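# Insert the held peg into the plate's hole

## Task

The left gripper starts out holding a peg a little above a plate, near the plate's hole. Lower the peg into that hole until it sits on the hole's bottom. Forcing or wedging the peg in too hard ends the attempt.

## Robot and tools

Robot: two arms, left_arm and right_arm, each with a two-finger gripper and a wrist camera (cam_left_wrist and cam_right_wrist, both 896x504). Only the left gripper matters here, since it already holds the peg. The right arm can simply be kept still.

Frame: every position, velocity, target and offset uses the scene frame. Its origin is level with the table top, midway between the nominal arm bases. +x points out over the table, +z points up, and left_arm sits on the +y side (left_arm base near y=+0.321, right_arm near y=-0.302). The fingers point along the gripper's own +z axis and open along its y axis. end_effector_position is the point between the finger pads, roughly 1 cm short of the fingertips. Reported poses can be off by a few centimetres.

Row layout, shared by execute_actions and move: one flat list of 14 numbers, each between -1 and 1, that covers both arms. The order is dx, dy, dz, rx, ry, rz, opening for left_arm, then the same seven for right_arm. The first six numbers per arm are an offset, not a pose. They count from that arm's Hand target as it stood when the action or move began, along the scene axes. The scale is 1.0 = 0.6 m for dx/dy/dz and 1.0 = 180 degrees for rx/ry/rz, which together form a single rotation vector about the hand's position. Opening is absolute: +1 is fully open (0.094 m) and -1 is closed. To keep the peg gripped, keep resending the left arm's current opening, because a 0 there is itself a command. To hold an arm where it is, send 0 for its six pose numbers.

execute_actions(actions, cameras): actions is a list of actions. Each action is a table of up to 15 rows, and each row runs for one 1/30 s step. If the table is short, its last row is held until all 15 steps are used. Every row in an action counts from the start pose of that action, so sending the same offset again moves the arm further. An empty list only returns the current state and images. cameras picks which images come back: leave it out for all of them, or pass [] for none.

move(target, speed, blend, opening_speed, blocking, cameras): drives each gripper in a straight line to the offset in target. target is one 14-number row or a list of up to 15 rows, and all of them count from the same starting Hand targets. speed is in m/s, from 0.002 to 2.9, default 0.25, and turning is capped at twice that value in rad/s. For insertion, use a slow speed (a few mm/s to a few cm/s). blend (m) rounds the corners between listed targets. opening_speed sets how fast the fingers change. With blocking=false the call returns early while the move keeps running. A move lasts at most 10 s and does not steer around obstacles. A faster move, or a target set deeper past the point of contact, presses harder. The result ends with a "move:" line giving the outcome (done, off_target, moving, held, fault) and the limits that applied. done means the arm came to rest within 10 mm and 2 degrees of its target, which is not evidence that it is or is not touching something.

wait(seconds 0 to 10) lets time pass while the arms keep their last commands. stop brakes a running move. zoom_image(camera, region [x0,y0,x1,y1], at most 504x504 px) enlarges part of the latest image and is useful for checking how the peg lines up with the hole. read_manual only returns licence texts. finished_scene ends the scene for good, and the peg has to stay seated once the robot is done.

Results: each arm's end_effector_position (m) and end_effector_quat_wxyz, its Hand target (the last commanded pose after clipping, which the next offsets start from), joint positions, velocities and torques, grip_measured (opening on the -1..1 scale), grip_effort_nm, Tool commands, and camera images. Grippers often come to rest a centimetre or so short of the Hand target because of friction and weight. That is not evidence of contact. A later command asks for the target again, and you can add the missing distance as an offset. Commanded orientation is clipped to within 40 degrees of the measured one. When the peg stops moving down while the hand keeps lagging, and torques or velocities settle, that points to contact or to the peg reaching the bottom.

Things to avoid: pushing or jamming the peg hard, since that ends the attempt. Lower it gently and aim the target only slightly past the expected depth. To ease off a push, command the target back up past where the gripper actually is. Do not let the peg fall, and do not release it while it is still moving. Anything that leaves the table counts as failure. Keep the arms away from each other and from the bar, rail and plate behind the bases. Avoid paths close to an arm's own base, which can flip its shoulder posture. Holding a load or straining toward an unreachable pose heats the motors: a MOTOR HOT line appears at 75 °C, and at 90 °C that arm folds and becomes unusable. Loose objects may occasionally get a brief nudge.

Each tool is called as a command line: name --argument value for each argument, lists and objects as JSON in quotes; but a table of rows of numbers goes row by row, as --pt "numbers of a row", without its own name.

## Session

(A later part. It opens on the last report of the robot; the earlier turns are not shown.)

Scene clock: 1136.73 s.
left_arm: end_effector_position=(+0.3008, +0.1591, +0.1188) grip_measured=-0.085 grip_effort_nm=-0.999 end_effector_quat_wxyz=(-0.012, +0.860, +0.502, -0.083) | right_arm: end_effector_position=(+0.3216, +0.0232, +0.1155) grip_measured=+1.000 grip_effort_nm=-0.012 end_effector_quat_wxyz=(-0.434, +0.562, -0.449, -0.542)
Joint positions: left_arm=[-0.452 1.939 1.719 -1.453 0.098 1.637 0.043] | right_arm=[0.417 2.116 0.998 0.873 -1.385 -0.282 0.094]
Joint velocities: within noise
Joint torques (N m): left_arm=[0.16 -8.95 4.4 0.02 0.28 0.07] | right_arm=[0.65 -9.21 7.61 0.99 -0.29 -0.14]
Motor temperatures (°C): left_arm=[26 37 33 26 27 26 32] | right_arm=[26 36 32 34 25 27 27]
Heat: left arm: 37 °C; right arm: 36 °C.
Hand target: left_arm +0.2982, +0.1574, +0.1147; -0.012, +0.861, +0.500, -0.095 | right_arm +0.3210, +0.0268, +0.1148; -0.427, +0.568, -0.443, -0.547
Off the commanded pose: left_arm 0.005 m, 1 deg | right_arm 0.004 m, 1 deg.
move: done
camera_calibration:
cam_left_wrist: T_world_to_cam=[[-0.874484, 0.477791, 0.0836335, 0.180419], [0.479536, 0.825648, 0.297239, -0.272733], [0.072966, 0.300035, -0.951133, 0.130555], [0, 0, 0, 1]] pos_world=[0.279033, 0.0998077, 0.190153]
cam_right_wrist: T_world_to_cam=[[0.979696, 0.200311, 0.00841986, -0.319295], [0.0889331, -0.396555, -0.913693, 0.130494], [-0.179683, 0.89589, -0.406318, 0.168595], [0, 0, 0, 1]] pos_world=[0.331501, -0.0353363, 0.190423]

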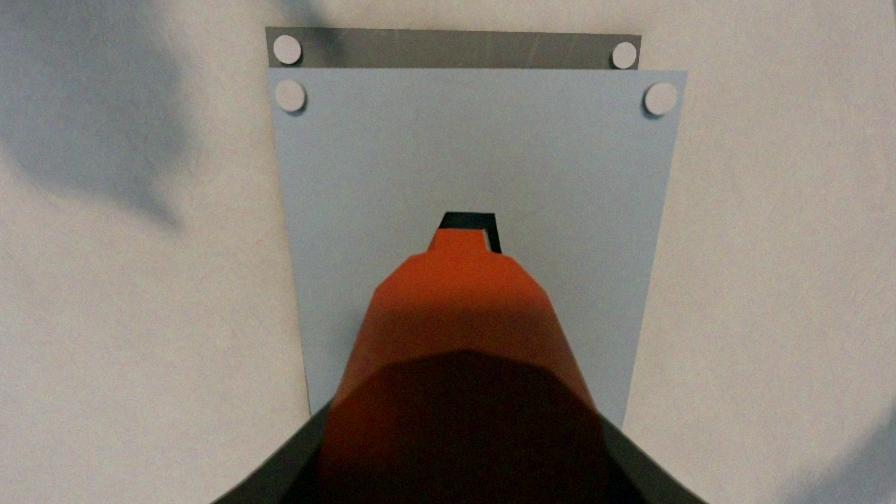

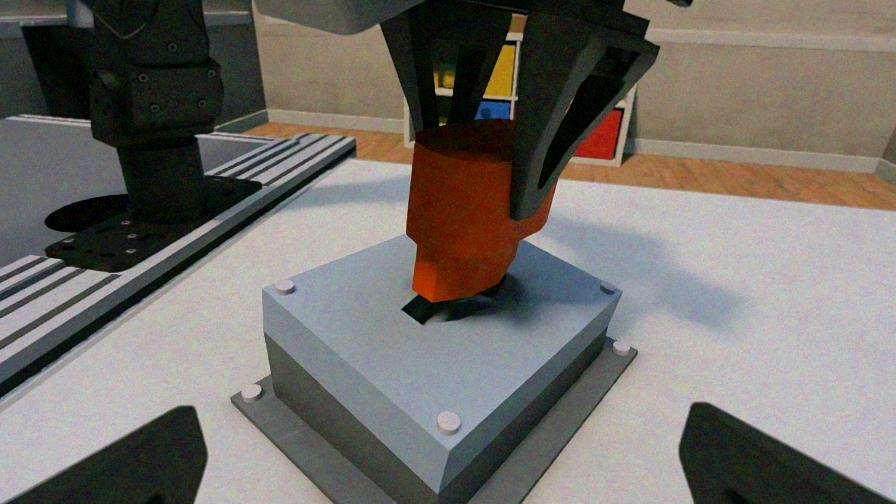

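move --target '[-0.004, 0.00283, -0.01233, -0.0018, 0.0065, 0.0003, -1, 0, 0, 0, 0, 0, 0, 1]' --speed 0.03

Scene clock: 1203.53 s.
left_arm: end_effector_position=(+0.2986, +0.1606, +0.1130) grip_measured=-0.085 grip_effort_nm=-0.999 end_effector_quat_wxyz=(-0.013, +0.860, +0.502, -0.092) | right_arm: end_effector_position=(+0.3215, +0.0232, +0.1153) grip_measured=+1.000 grip_effort_nm=-0.007 end_effector_quat_wxyz=(-0.433, +0.562, -0.449, -0.542)
Joint positions: left_arm=[-0.444 1.939 1.694 -1.439 0.11 1.646 0.043] | right_arm=[0.417 2.116 0.998 0.87 -1.385 -0.284 0.094]
Joint velocities: within noise
Joint torques (N m): left_arm=[0.28 -8.43 4.41 -0.01 0.24 0.11] | right_arm=[0.66 -9.24 7.61 1.02 -0.29 -0.14]
Motor temperatures (°C): left_arm=[26 37 31 26 27 26 32] | right_arm=[26 36 32 34 25 27 27]
Heat: left arm: 37 °C; right arm: 36 °C.
Hand target: left_arm +0.2959, +0.1591, +0.1073; -0.015, +0.859, +0.500, -0.105 | right_arm +0.3210, +0.0268, +0.1148; -0.427, +0.568, -0.443, -0.547
Off the commanded pose: left_arm 0.006 m, 2 deg | right_arm 0.004 m, 1 deg.
move: done
camera_calibration:
cam_left_wrist: T_world_to_cam=[[-0.87304, 0.478634, 0.093334, 0.176497], [0.484111, 0.82767, 0.2839, -0.271395], [0.0586345, 0.29304, -0.9543, 0.130517], [0, 0, 0, 1]] pos_world=[0.277821, 0.101902, 0.185128]
cam_right_wrist: T_world_to_cam=[[0.979695, 0.200346, 0.00771485, -0.319061], [0.088399, -0.397096, -0.91351, 0.130445], [-0.179954, 0.895643, -0.406743, 0.168657], [0, 0, 0, 1]] pos_world=[0.331402, -0.0353354, 0.190224]

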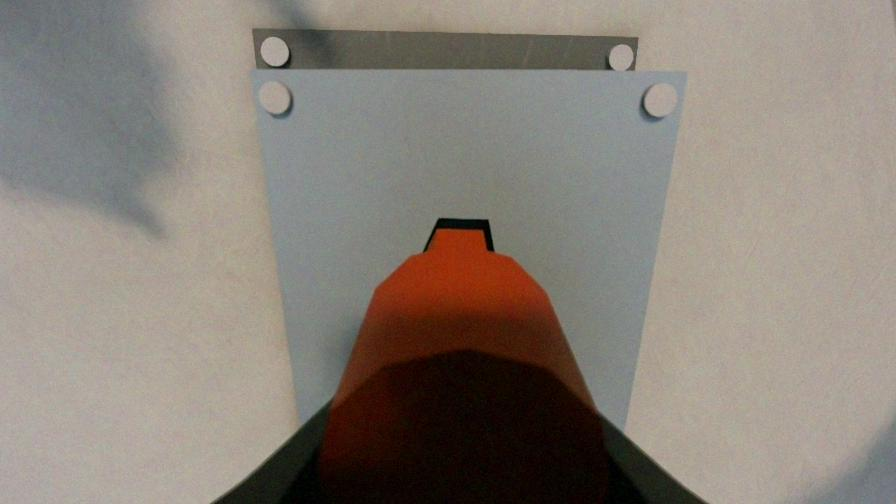

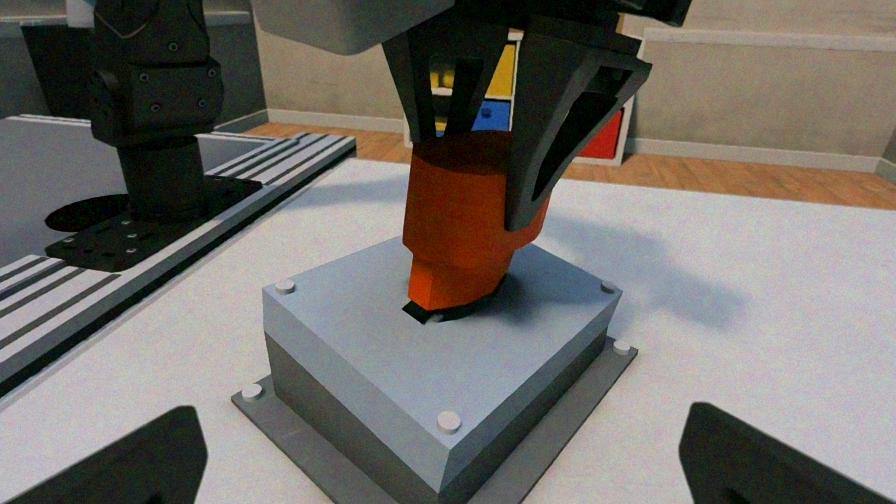

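zoom_image --camera "cam_right_wrist" --region '[395, 270, 455, 330]'

zoom_image --camera "cam_right_wrist" --region '[450, 240, 530, 320]'

zoom_image --camera "cam_left_wrist" --region '[415, 205, 505, 265]'

Scaled by 8.400 from the camera's 896x504 image, which has a finer 1280x720 frame.

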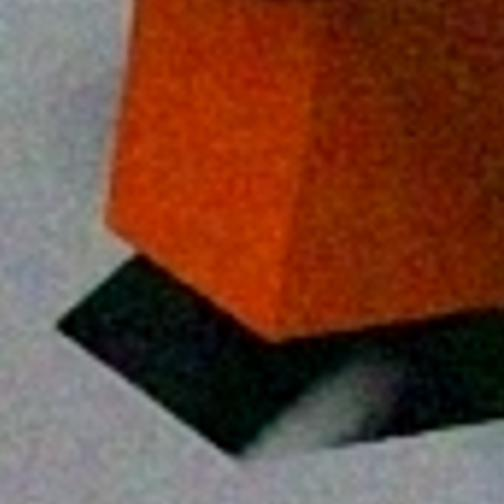

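Scaled by 6.300 from the camera's 896x504 image, which has a finer 1280x720 frame.

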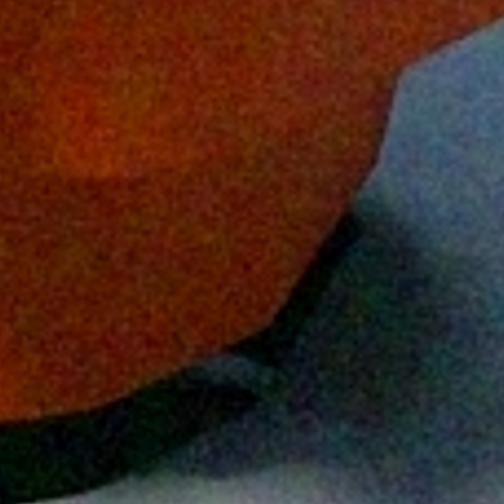

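Scaled by 5.600 from the camera's 896x504 image, which has a finer 1280x720 frame.

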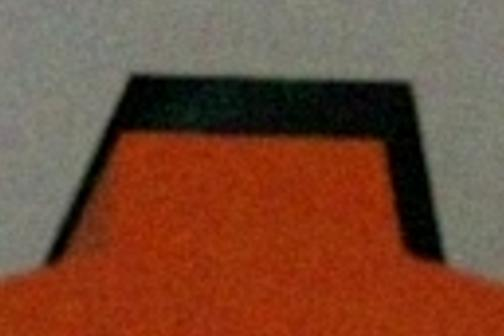

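move --target '[-0.002, 0.00117, -0.0093, 0, 0, 0, -1, 0, 0, 0, 0, 0, 0, 1]' --speed 0.03

Scene clock: 1242.23 s.
left_arm: end_effector_position=(+0.2973, +0.1608, +0.1060) grip_measured=-0.085 grip_effort_nm=-0.989 end_effector_quat_wxyz=(-0.014, +0.860, +0.502, -0.093) | right_arm: end_effector_position=(+0.3215, +0.0232, +0.1152) grip_measured=+1.000 grip_effort_nm=-0.007 end_effector_quat_wxyz=(-0.433, +0.562, -0.449, -0.542)
Joint positions: left_arm=[-0.444 1.939 1.665 -1.415 0.111 1.647 0.043] | right_arm=[0.417 2.116 0.998 0.869 -1.385 -0.285 0.094]
Joint velocities: within noise
Joint torques (N m): left_arm=[0.31 -8.92 4.3 -0.01 0.28 0.07] | right_arm=[0.65 -9.25 7.65 1.02 -0.29 -0.13]
Motor temperatures (°C): left_arm=[26 37 31 26 27 26 32] | right_arm=[26 37 32 34 25 27 27]
Heat: left arm: 37 °C; right arm: 37 °C.
Hand target: left_arm +0.2947, +0.1598, +0.1017; -0.015, +0.859, +0.500, -0.105 | right_arm +0.3210, +0.0268, +0.1148; -0.427, +0.568, -0.443, -0.547
Off the commanded pose: left_arm 0.005 m, 1 deg | right_arm 0.004 m, 1 deg.
move: done
camera_calibration:
cam_left_wrist: T_world_to_cam=[[-0.872273, 0.479238, 0.0973205, 0.175195], [0.485915, 0.827009, 0.28274, -0.269312], [0.0550147, 0.293916, -0.954247, 0.124736], [0, 0, 0, 1]] pos_world=[0.276819, 0.102102, 0.178124]
cam_right_wrist: T_world_to_cam=[[0.97967, 0.200467, 0.00773876, -0.319052], [0.0884838, -0.397152, -0.913478, 0.130317], [-0.180048, 0.895591, -0.406815, 0.16866], [0, 0, 0, 1]] pos_world=[0.331402, -0.0353355, 0.190124]

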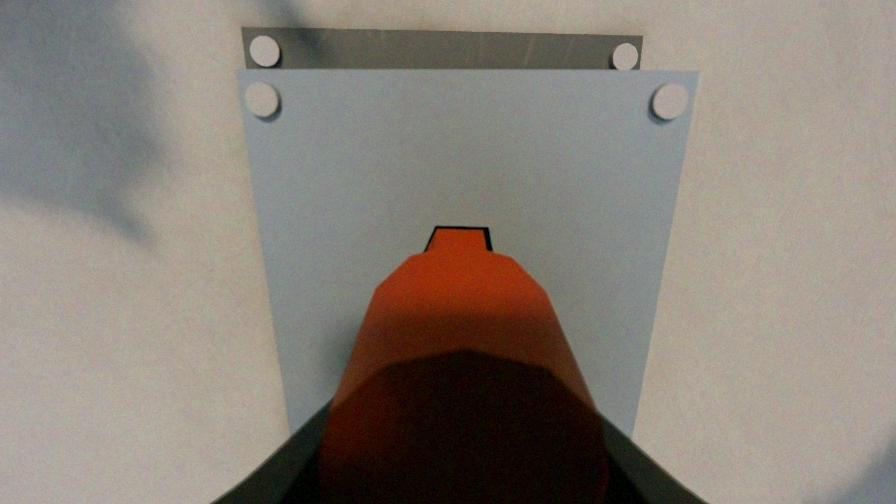

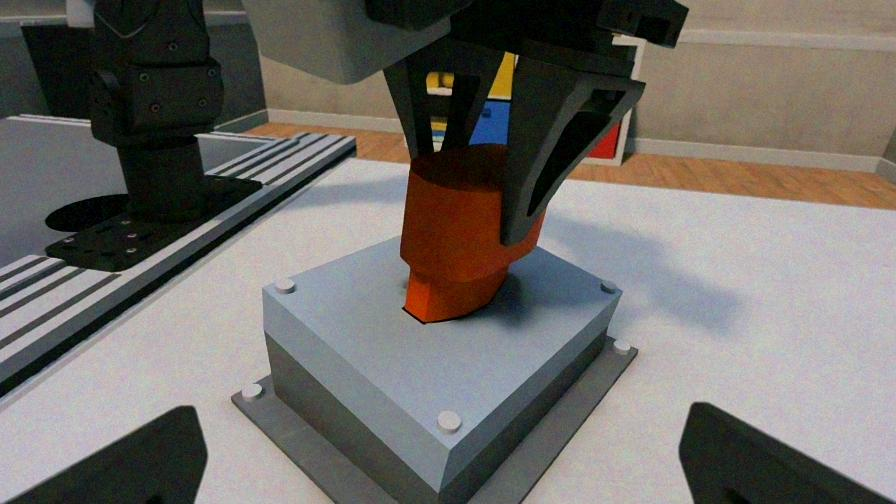

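zoom_image --camera "cam_right_wrist" --region '[395, 270, 455, 330]'

zoom_image --camera "cam_right_wrist" --region '[450, 250, 530, 330]'

zoom_image --camera "cam_left_wrist" --region '[420, 215, 500, 265]'

Scaled by 8.400 from the camera's 896x504 image, which has a finer 1280x720 frame.

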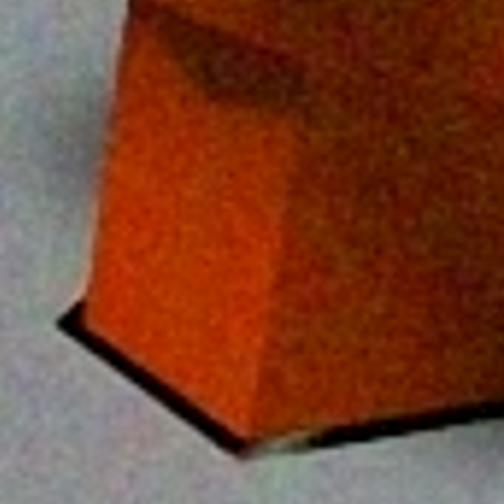

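Scaled by 6.300 from the camera's 896x504 image, which has a finer 1280x720 frame.

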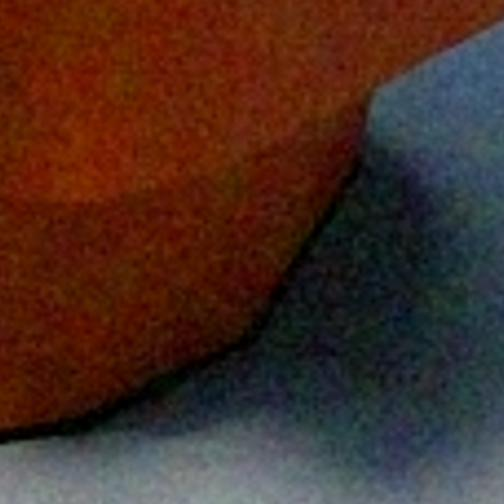

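Scaled by 6.300 from the camera's 896x504 image, which has a finer 1280x720 frame.

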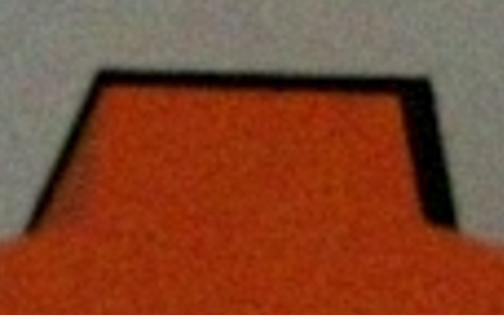

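move --target '[-0.00117, 0.0012, -0.0068, 0, 0, 0, -1, 0, 0, 0, 0, 0, 0, 1]' --speed 0.02

Scene clock: 1270.93 s.
left_arm: end_effector_position=(+0.2983, +0.1603, +0.1047) grip_measured=-0.085 grip_effort_nm=-0.994 end_effector_quat_wxyz=(-0.012, +0.860, +0.501, -0.092) | right_arm: end_effector_position=(+0.3215, +0.0232, +0.1152) grip_measured=+1.000 grip_effort_nm=-0.002 end_effector_quat_wxyz=(-0.433, +0.562, -0.450, -0.543)
Joint positions: left_arm=[-0.444 1.939 1.661 -1.406 0.111 1.648 0.043] | right_arm=[0.417 2.116 0.998 0.869 -1.385 -0.285 0.094]
Joint velocities: within noise
Joint torques (N m): left_arm=[0.39 -9.16 3.26 0.11 0.27 0.1] | right_arm=[0.65 -9.28 7.64 1.02 -0.28 -0.13]
Motor temperatures (°C): left_arm=[26 37 30 26 27 26 33] | right_arm=[26 37 32 34 25 27 27]
Heat: left arm: 37 °C; right arm: 37 °C.
Hand target: left_arm +0.2940, +0.1605, +0.0976; -0.015, +0.859, +0.500, -0.105 | right_arm +0.3210, +0.0268, +0.1148; -0.427, +0.568, -0.443, -0.547
Off the commanded pose: left_arm 0.008 m, 1 deg | right_arm 0.004 m, 1 deg.
move: done
camera_calibration:
cam_left_wrist: T_world_to_cam=[[-0.872185, 0.480321, 0.0926531, 0.176723], [0.485591, 0.827231, 0.28265, -0.26885], [0.0591173, 0.291515, -0.954738, 0.122872], [0, 0, 0, 1]] pos_world=[0.277423, 0.101699, 0.176927]
cam_right_wrist: T_world_to_cam=[[0.97968, 0.200428, 0.00740573, -0.318994], [0.0881922, -0.397328, -0.913429, 0.130399], [-0.180134, 0.895522, -0.40693, 0.168708], [0, 0, 0, 1]] pos_world=[0.331402, -0.0353351, 0.190125]

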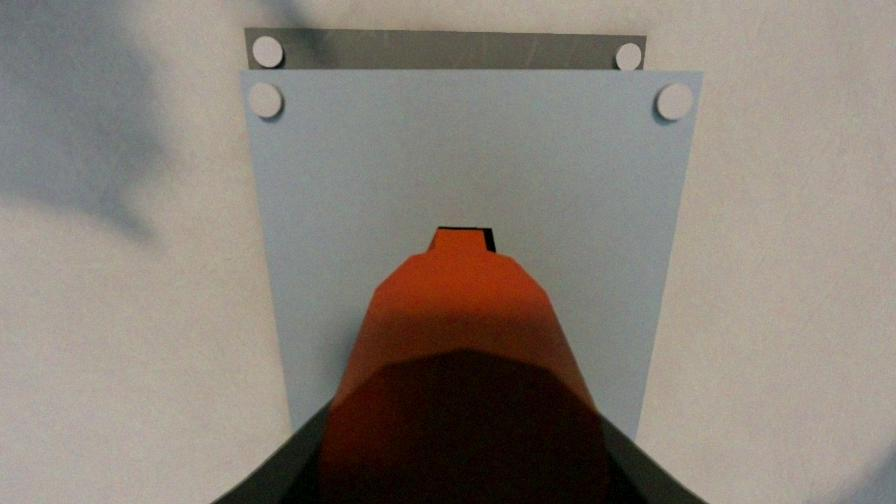

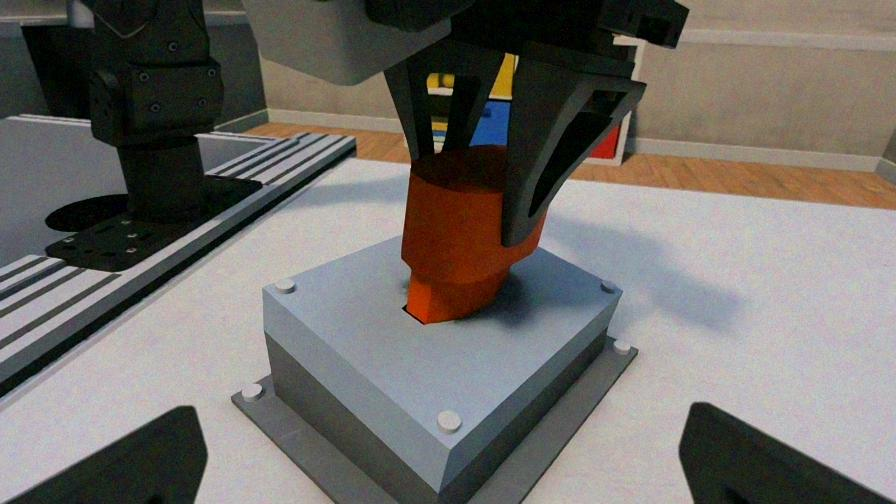

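move --target '[-0.0005, 0.0011, 0.0135, 0, 0, 0, -1, 0, 0, 0, 0, 0, 0, 1]' --speed 0.03 --cameras '["cam_left_wrist", "cam_right_wrist"]'

Scene clock: 1312.17 s.
left_arm: end_effector_position=(+0.2983, +0.1603, +0.1047) grip_measured=-0.085 grip_effort_nm=-0.989 end_effector_quat_wxyz=(-0.012, +0.860, +0.501, -0.092) | right_arm: end_effector_position=(+0.3215, +0.0232, +0.1151) grip_measured=+1.000 grip_effort_nm=-0.007 end_effector_quat_wxyz=(-0.433, +0.562, -0.450, -0.542)
Joint positions: left_arm=[-0.444 1.939 1.661 -1.406 0.111 1.648 0.043] | right_arm=[0.417 2.116 0.998 0.868 -1.385 -0.286 0.094]
Joint velocities: within noise
Joint torques (N m): left_arm=[0.44 -9.44 5.18 -0.26 0.26 0.06] | right_arm=[0.64 -9.25 7.64 1.01 -0.29 -0.13]
Motor temperatures (°C): left_arm=[26 37 30 26 27 26 33] | right_arm=[26 37 32 33 25 27 27]
Heat: left arm: 37 °C; right arm: 37 °C.
Hand target: left_arm +0.2938, +0.1612, +0.1057; -0.015, +0.859, +0.500, -0.105 | right_arm +0.3210, +0.0268, +0.1148; -0.427, +0.568, -0.443, -0.547
Off the commanded pose: left_arm 0.005 m, 1 deg | right_arm 0.004 m, 1 deg.
move: done
camera_calibration:
cam_left_wrist: T_world_to_cam=[[-0.872185, 0.480321, 0.0926531, 0.176723], [0.485591, 0.827231, 0.28265, -0.26885], [0.0591173, 0.291515, -0.954738, 0.122872], [0, 0, 0, 1]] pos_world=[0.277423, 0.101699, 0.176927]
cam_right_wrist: T_world_to_cam=[[0.979679, 0.200436, 0.00737831, -0.318988], [0.0881793, -0.397373, -0.913411, 0.130307], [-0.180149, 0.8955, -0.406972, 0.168679], [0, 0, 0, 1]] pos_world=[0.331403, -0.035335, 0.190025]

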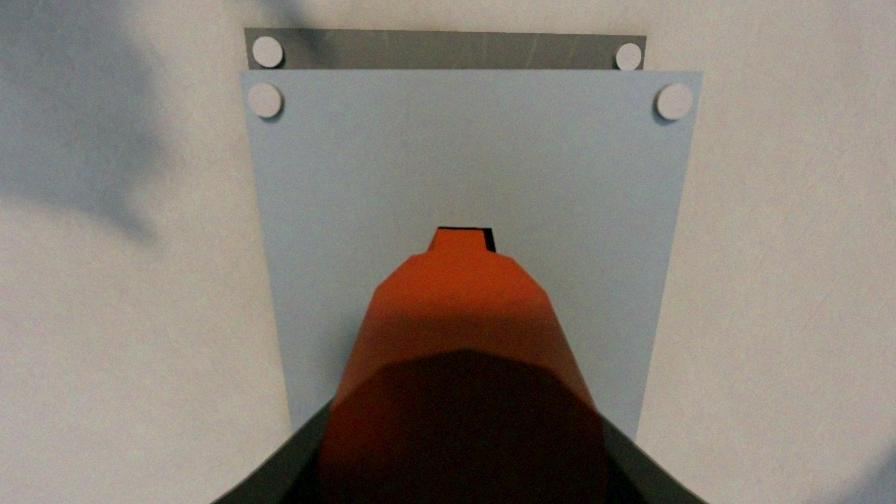

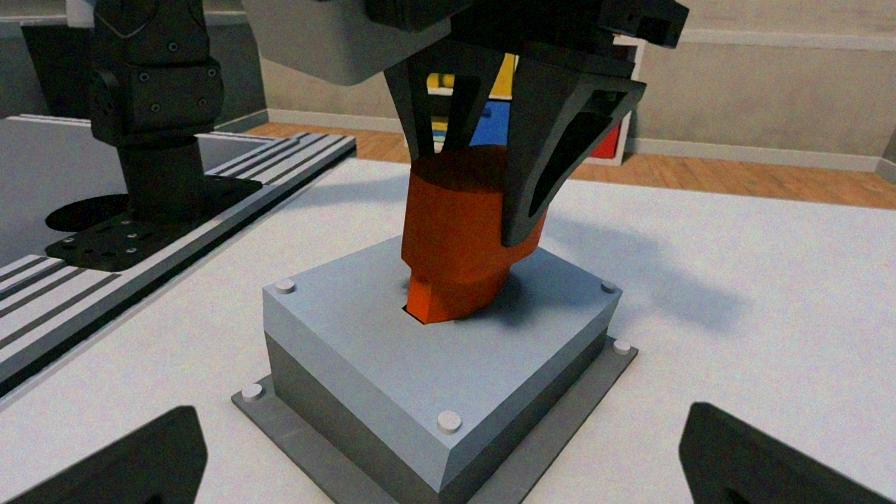

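move --target '[-0.001, 0.0008, 0.0135, 0, 0, 0, -1, 0, 0, 0, 0, 0, 0, 1]' --speed 0.03 --cameras '["cam_left_wrist", "cam_right_wrist"]'

zoom_image --camera "cam_left_wrist" --region '[420, 215, 500, 265]'

zoom_image --camera "cam_right_wrist" --region '[390, 270, 550, 350]'

Scene clock: 1320.37 s.
left_arm: end_effector_position=(+0.2973, +0.1608, +0.1051) grip_measured=-0.085 grip_effort_nm=-0.994 end_effector_quat_wxyz=(-0.014, +0.861, +0.500, -0.093) | right_arm: end_effector_position=(+0.3215, +0.0232, +0.1151) grip_measured=+1.000 grip_effort_nm=-0.007 end_effector_quat_wxyz=(-0.433, +0.562, -0.450, -0.542)
Joint positions: left_arm=[-0.444 1.939 1.662 -1.411 0.111 1.651 0.043] | right_arm=[0.417 2.116 0.998 0.868 -1.385 -0.286 0.094]
Joint velocities: within noise
Joint torques (N m): left_arm=[0.43 -9.89 7.04 -0.52 0.27 0.05] | right_arm=[0.64 -9.25 7.64 1.02 -0.29 -0.12]
Motor temperatures (°C): left_arm=[26 37 30 26 27 26 33] | right_arm=[26 37 32 33 25 27 27]
Heat: left arm: 37 °C; right arm: 37 °C.
Hand target: left_arm +0.2931, +0.1617, +0.1138; -0.015, +0.859, +0.500, -0.105 | right_arm +0.3210, +0.0268, +0.1148; -0.427, +0.568, -0.443, -0.547
Off the commanded pose: left_arm 0.010 m, 1 deg | right_arm 0.004 m, 1 deg.
move: done
camera_calibration:
cam_left_wrist: T_world_to_cam=[[-0.870519, 0.482536, 0.096725, 0.174252], [0.488917, 0.82552, 0.281917, -0.269552], [0.0561864, 0.292704, -0.954551, 0.123814], [0, 0, 0, 1]] pos_world=[0.276522, 0.102196, 0.177323]
cam_right_wrist: T_world_to_cam=[[0.979679, 0.200436, 0.00737831, -0.318988], [0.0881793, -0.397373, -0.913411, 0.130307], [-0.180149, 0.8955, -0.406972, 0.168679], [0, 0, 0, 1]] pos_world=[0.331403, -0.035335, 0.190025]

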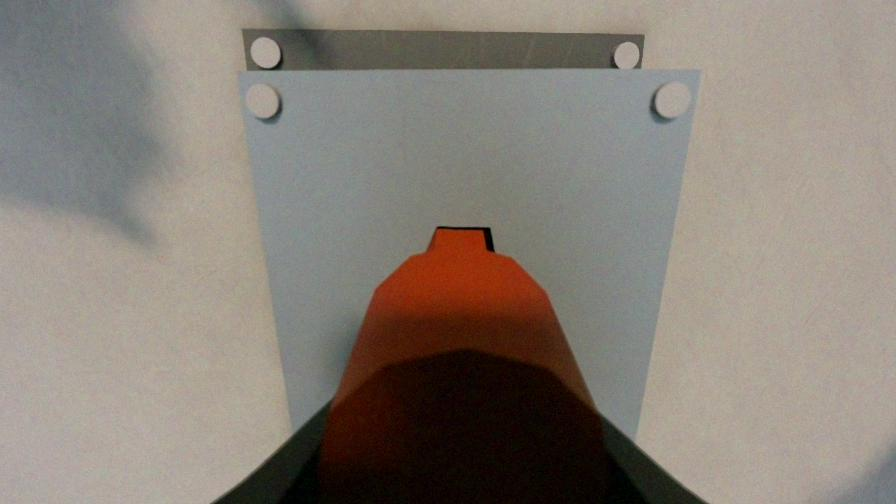

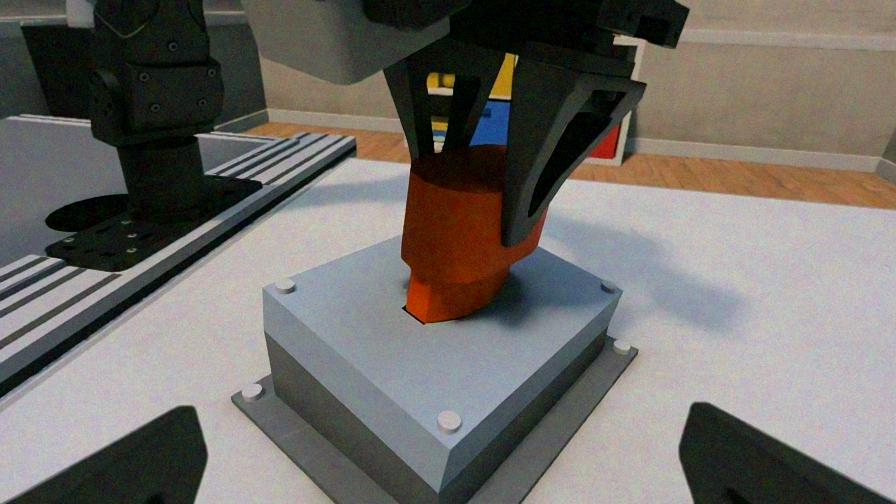

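Scaled by 6.300 from the camera's 896x504 image, which has a finer 1280x720 frame.

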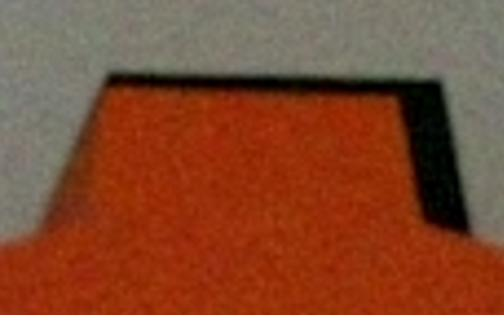

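Scaled by 3.150 from the camera's 896x504 image, which has a finer 1280x720 frame.

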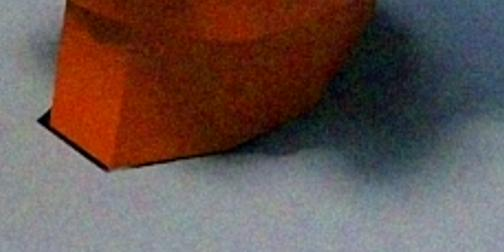

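move --target '[-0.0008, 0.0008, 0.0052, 0, 0, 0, -1, 0, 0, 0, 0, 0, 0, 1]' --speed 0.03 --cameras '["cam_left_wrist", "cam_right_wrist"]'

zoom_image --camera "cam_left_wrist" --region '[420, 215, 500, 265]'

zoom_image --camera "cam_right_wrist" --region '[395, 290, 485, 335]'

Scene clock: 1333.13 s.
left_arm: end_effector_position=(+0.2958, +0.1624, +0.1057) grip_measured=-0.085 grip_effort_nm=-0.994 end_effector_quat_wxyz=(-0.017, +0.860, +0.501, -0.096) | right_arm: end_effector_position=(+0.3215, +0.0232, +0.1151) grip_measured=+1.000 grip_effort_nm=-0.007 end_effector_quat_wxyz=(-0.433, +0.562, -0.450, -0.542)
Joint positions: left_arm=[-0.441 1.939 1.663 -1.421 0.112 1.651 0.043] | right_arm=[0.417 2.116 0.998 0.868 -1.385 -0.286 0.094]
Joint velocities: within noise
Joint torques (N m): left_arm=[0.2 -10.17 7.71 -0.59 0.28 0.04] | right_arm=[0.62 -9.22 7.62 1.02 -0.29 -0.12]
Motor temperatures (°C): left_arm=[26 37 31 26 27 26 33] | right_arm=[26 37 32 33 25 27 27]
Heat: left arm: 37 °C; right arm: 37 °C.
Hand target: left_arm +0.2926, +0.1620, +0.1170; -0.014, +0.859, +0.500, -0.105 | right_arm +0.3210, +0.0268, +0.1148; -0.427, +0.568, -0.443, -0.547
Off the commanded pose: left_arm 0.012 m, 1 deg | right_arm 0.004 m, 1 deg.
move: off_target (left_arm)
camera_calibration:
cam_left_wrist: T_world_to_cam=[[-0.870951, 0.480013, 0.105033, 0.171851], [0.489051, 0.826058, 0.280102, -0.27022], [0.047689, 0.295321, -0.954207, 0.126049], [0, 0, 0, 1]] pos_world=[0.275813, 0.103501, 0.177916]
cam_right_wrist: T_world_to_cam=[[0.979679, 0.200436, 0.00737831, -0.318988], [0.0881793, -0.397373, -0.913411, 0.130307], [-0.180149, 0.8955, -0.406972, 0.168679], [0, 0, 0, 1]] pos_world=[0.331403, -0.035335, 0.190025]

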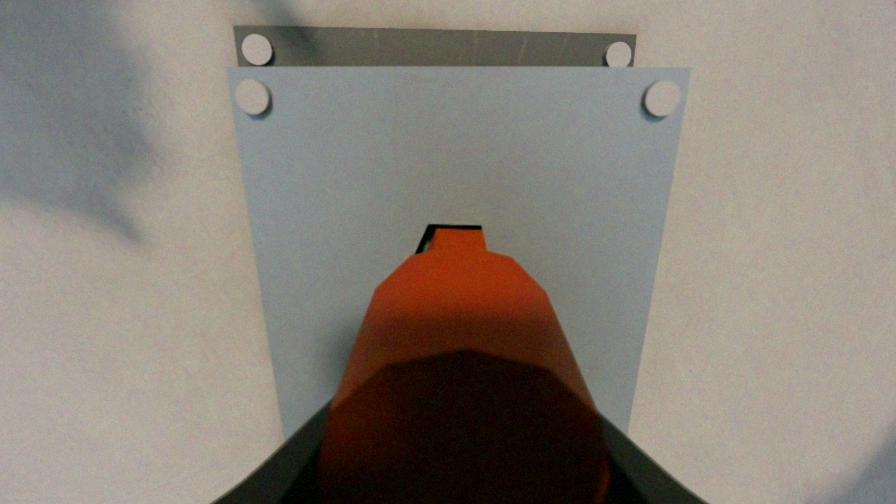

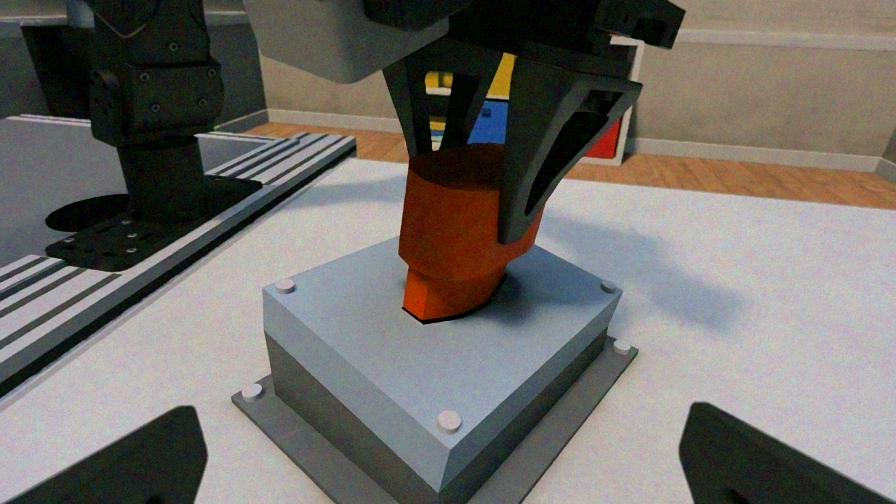

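Scaled by 6.300 from the camera's 896x504 image, which has a finer 1280x720 frame.

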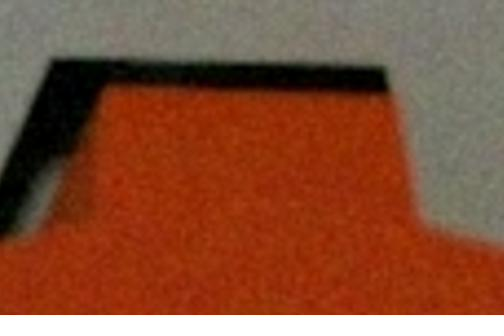

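Scaled by 5.600 from the camera's 896x504 image, which has a finer 1280x720 frame.

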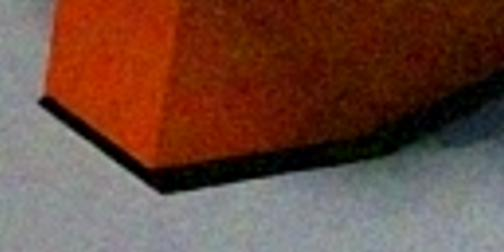

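move --target '[-0.0017, 0.0001, -0.0132, 0, 0, 0, -1, 0, 0, 0, 0, 0, 0, 1]' --speed 0.03 --cameras '["cam_left_wrist", "cam_right_wrist"]'

zoom_image --camera "cam_left_wrist" --region '[420, 215, 500, 265]'

zoom_image --camera "cam_right_wrist" --region '[395, 290, 485, 335]'

Scene clock: 1353.33 s.
left_arm: end_effector_position=(+0.2959, +0.1623, +0.1057) grip_measured=-0.085 grip_effort_nm=-0.999 end_effector_quat_wxyz=(-0.017, +0.860, +0.501, -0.096) | right_arm: end_effector_position=(+0.3215, +0.0232, +0.1151) grip_measured=+1.000 grip_effort_nm=-0.007 end_effector_quat_wxyz=(-0.433, +0.562, -0.450, -0.543)
Joint positions: left_arm=[-0.441 1.939 1.663 -1.421 0.112 1.651 0.043] | right_arm=[0.417 2.116 0.998 0.868 -1.385 -0.286 0.094]
Joint velocities: within noise
Joint torques (N m): left_arm=[0.17 -10.32 4.94 -0.22 0.27 0.06] | right_arm=[0.62 -9.28 7.65 1.02 -0.29 -0.12]
Motor temperatures (°C): left_arm=[26 37 32 26 27 26 33] | right_arm=[26 37 32 33 25 27 27]
Heat: left arm: 37 °C; right arm: 37 °C.
Hand target: left_arm +0.2917, +0.1621, +0.1091; -0.014, +0.859, +0.500, -0.105 | right_arm +0.3210, +0.0268, +0.1148; -0.427, +0.568, -0.443, -0.547
Off the commanded pose: left_arm 0.005 m, 1 deg | right_arm 0.004 m, 1 deg.
move: done
camera_calibration:
cam_left_wrist: T_world_to_cam=[[-0.870983, 0.480026, 0.104711, 0.172003], [0.488964, 0.826085, 0.280174, -0.27026], [0.0479904, 0.295226, -0.954221, 0.125974], [0, 0, 0, 1]] pos_world=[0.275914, 0.103501, 0.177916]
cam_right_wrist: T_world_to_cam=[[0.979676, 0.200465, 0.00700987, -0.318916], [0.0878736, -0.3975, -0.913385, 0.1304], [-0.180315, 0.895437, -0.407037, 0.168745], [0, 0, 0, 1]] pos_world=[0.331403, -0.0353348, 0.190026]

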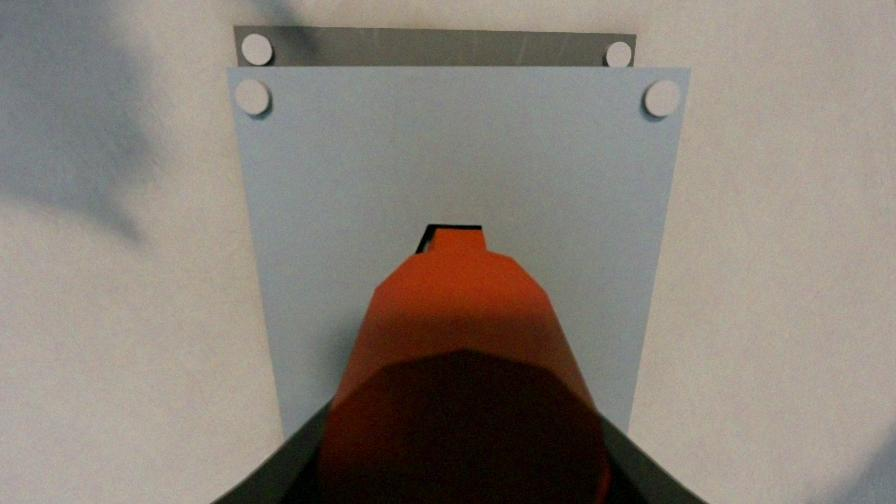

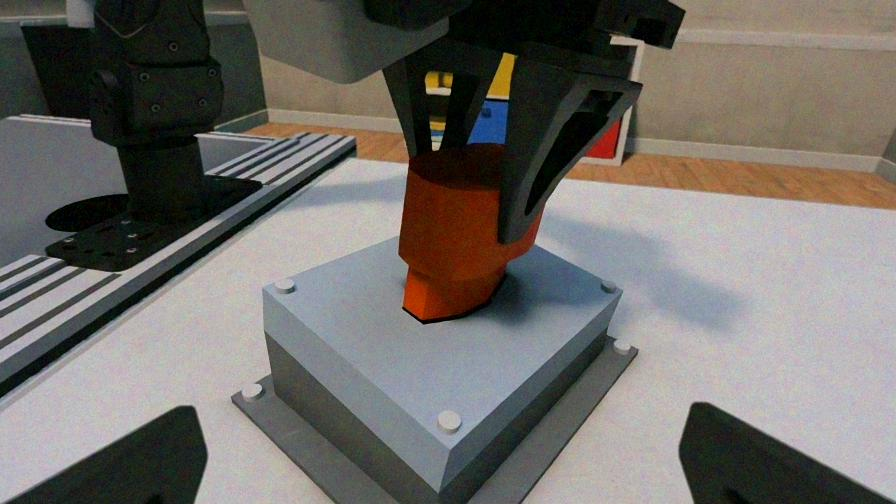

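Scaled by 6.300 from the camera's 896x504 image, which has a finer 1280x720 frame.

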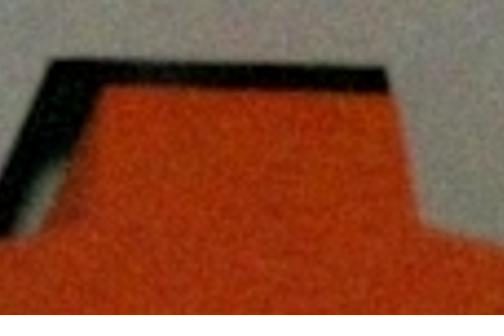

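Scaled by 5.600 from the camera's 896x504 image, which has a finer 1280x720 frame.

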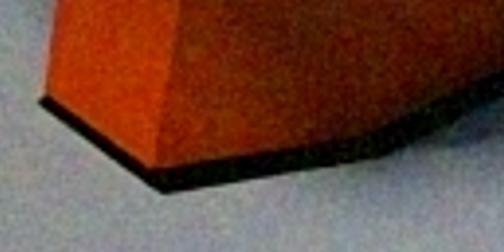

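move --target '[0.0040, -0.0028, -0.0117, 0, 0, 0, -1, 0, 0, 0, 0, 0, 0, 1]' --speed 0.03 --cameras '["cam_left_wrist", "cam_right_wrist"]'

zoom_image --camera "cam_left_wrist" --region '[420, 215, 500, 265]'

zoom_image --camera "cam_right_wrist" --region '[395, 290, 485, 335]'

Scene clock: 1373.93 s.
left_arm: end_effector_position=(+0.2972, +0.1617, +0.1055) grip_measured=-0.085 grip_effort_nm=-0.989 end_effector_quat_wxyz=(-0.014, +0.860, +0.501, -0.094) | right_arm: end_effector_position=(+0.3215, +0.0232, +0.1151) grip_measured=+1.000 grip_effort_nm=-0.007 end_effector_quat_wxyz=(-0.433, +0.562, -0.450, -0.543)
Joint positions: left_arm=[-0.441 1.939 1.663 -1.415 0.112 1.651 0.043] | right_arm=[0.417 2.116 0.998 0.868 -1.385 -0.286 0.094]
Joint velocities: within noise
Joint torques (N m): left_arm=[0.16 -9.26 4.15 -0.02 0.27 0.08] | right_arm=[0.64 -9.26 7.65 1.02 -0.29 -0.13]
Motor temperatures (°C): left_arm=[26 38 31 26 27 26 33] | right_arm=[26 37 32 33 25 27 27]
Heat: left arm: 38 °C; right arm: 37 °C.
Hand target: left_arm +0.2940, +0.1604, +0.1021; -0.015, +0.859, +0.500, -0.105 | right_arm +0.3210, +0.0268, +0.1148; -0.427, +0.568, -0.443, -0.547
Off the commanded pose: left_arm 0.005 m, 1 deg | right_arm 0.004 m, 1 deg.
move: done
camera_calibration:
cam_left_wrist: T_world_to_cam=[[-0.87159, 0.480141, 0.0989704, 0.17417], [0.487372, 0.826872, 0.280627, -0.270065], [0.0529046, 0.292827, -0.954701, 0.12493], [0, 0, 0, 1]] pos_world=[0.276818, 0.1031, 0.17782]
cam_right_wrist: T_world_to_cam=[[0.979676, 0.200465, 0.00700987, -0.318916], [0.0878736, -0.3975, -0.913385, 0.1304], [-0.180315, 0.895437, -0.407037, 0.168745], [0, 0, 0, 1]] pos_world=[0.331403, -0.0353348, 0.190026]

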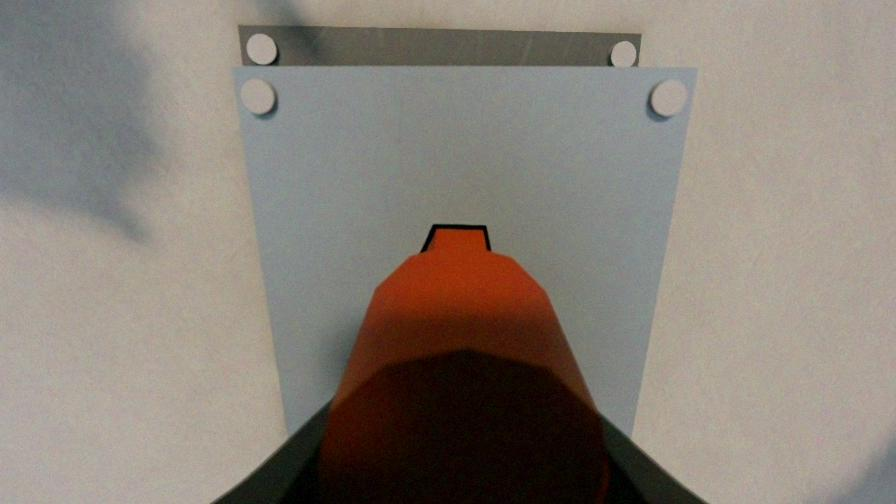

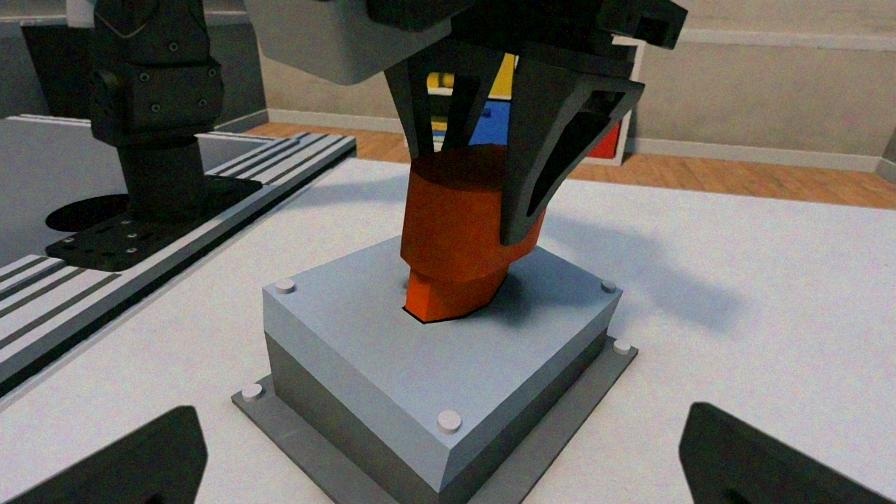

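Scaled by 6.300 from the camera's 896x504 image, which has a finer 1280x720 frame.

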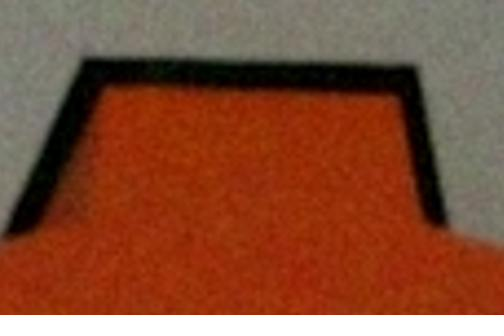

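Scaled by 5.600 from the camera's 896x504 image, which has a finer 1280x720 frame.

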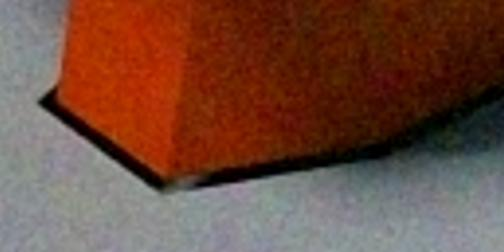

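zoom_image --camera "cam_right_wrist" --region '[450, 260, 540, 320]'

Scaled by 5.600 from the camera's 896x504 image, which has a finer 1280x720 frame.

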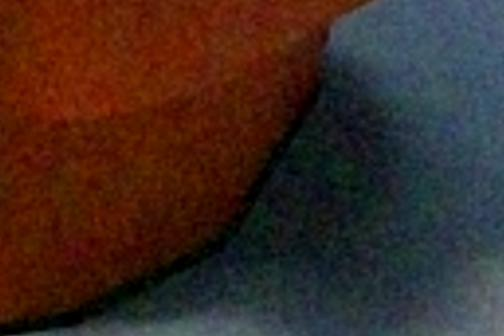

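move --target '[-0.0003, -0.0003, -0.0067, 0, 0, 0, -1, 0, 0, 0, 0, 0, 0, 1]' --speed 0.02 --cameras '["cam_left_wrist", "cam_right_wrist"]'

zoom_image --camera "cam_left_wrist" --region '[420, 215, 500, 265]'

zoom_image --camera "cam_right_wrist" --region '[395, 290, 485, 335]'

Scene clock: 1396.37 s.
left_arm: end_effector_position=(+0.2969, +0.1617, +0.1015) grip_measured=-0.085 grip_effort_nm=-0.994 end_effector_quat_wxyz=(-0.014, +0.860, +0.501, -0.094) | right_arm: end_effector_position=(+0.3215, +0.0232, +0.1151) grip_measured=+1.000 grip_effort_nm=-0.007 end_effector_quat_wxyz=(-0.433, +0.562, -0.450, -0.543)
Joint positions: left_arm=[-0.441 1.939 1.647 -1.399 0.112 1.651 0.043] | right_arm=[0.417 2.116 0.998 0.868 -1.385 -0.286 0.094]
Joint velocities: within noise
Joint torques (N m): left_arm=[0.05 -9.2 4.31 0 0.26 0.03] | right_arm=[0.64 -9.25 7.65 1.02 -0.28 -0.14]
Motor temperatures (°C): left_arm=[26 37 31 26 27 26 33] | right_arm=[26 37 32 33 25 27 27]
Heat: left arm: 37 °C; right arm: 37 °C.
Hand target: left_arm +0.2939, +0.1602, +0.0980; -0.014, +0.859, +0.500, -0.105 | right_arm +0.3210, +0.0268, +0.1148; -0.427, +0.568, -0.443, -0.547
Off the commanded pose: left_arm 0.005 m, 1 deg | right_arm 0.004 m, 1 deg.
move: done
camera_calibration:
cam_left_wrist: T_world_to_cam=[[-0.87159, 0.480141, 0.0989704, 0.174314], [0.487372, 0.826872, 0.280627, -0.268768], [0.0529046, 0.292827, -0.954701, 0.121031], [0, 0, 0, 1]] pos_world=[0.276518, 0.1031, 0.17372]
cam_right_wrist: T_world_to_cam=[[0.979676, 0.200465, 0.00700987, -0.318916], [0.0878736, -0.3975, -0.913385, 0.1304], [-0.180315, 0.895437, -0.407037, 0.168745], [0, 0, 0, 1]] pos_world=[0.331403, -0.0353348, 0.190026]

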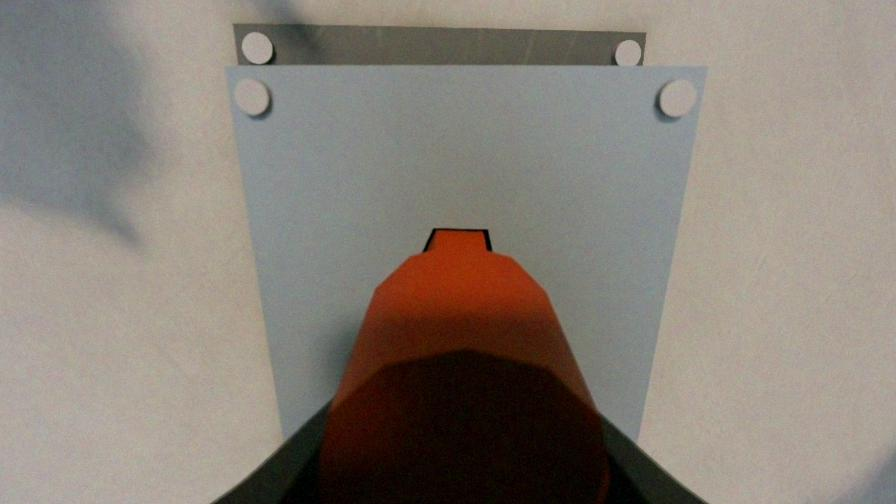

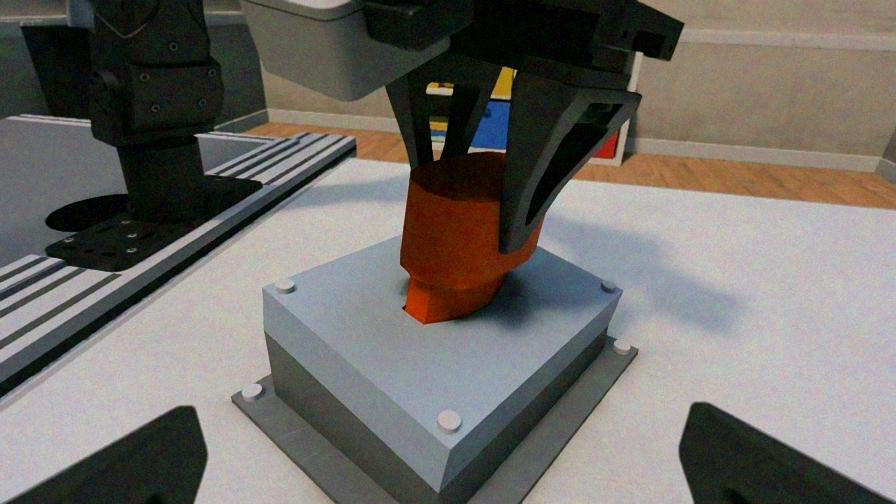

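Scaled by 6.300 from the camera's 896x504 image, which has a finer 1280x720 frame.

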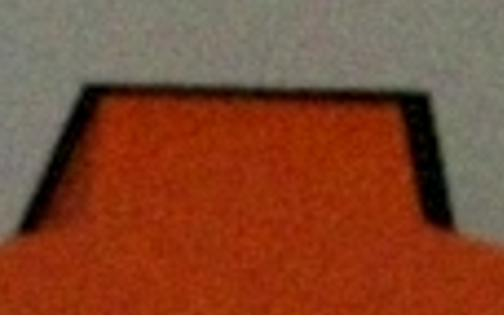

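Scaled by 5.600 from the camera's 896x504 image, which has a finer 1280x720 frame.

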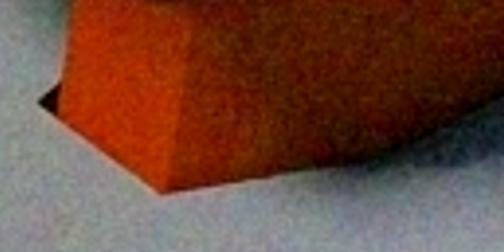

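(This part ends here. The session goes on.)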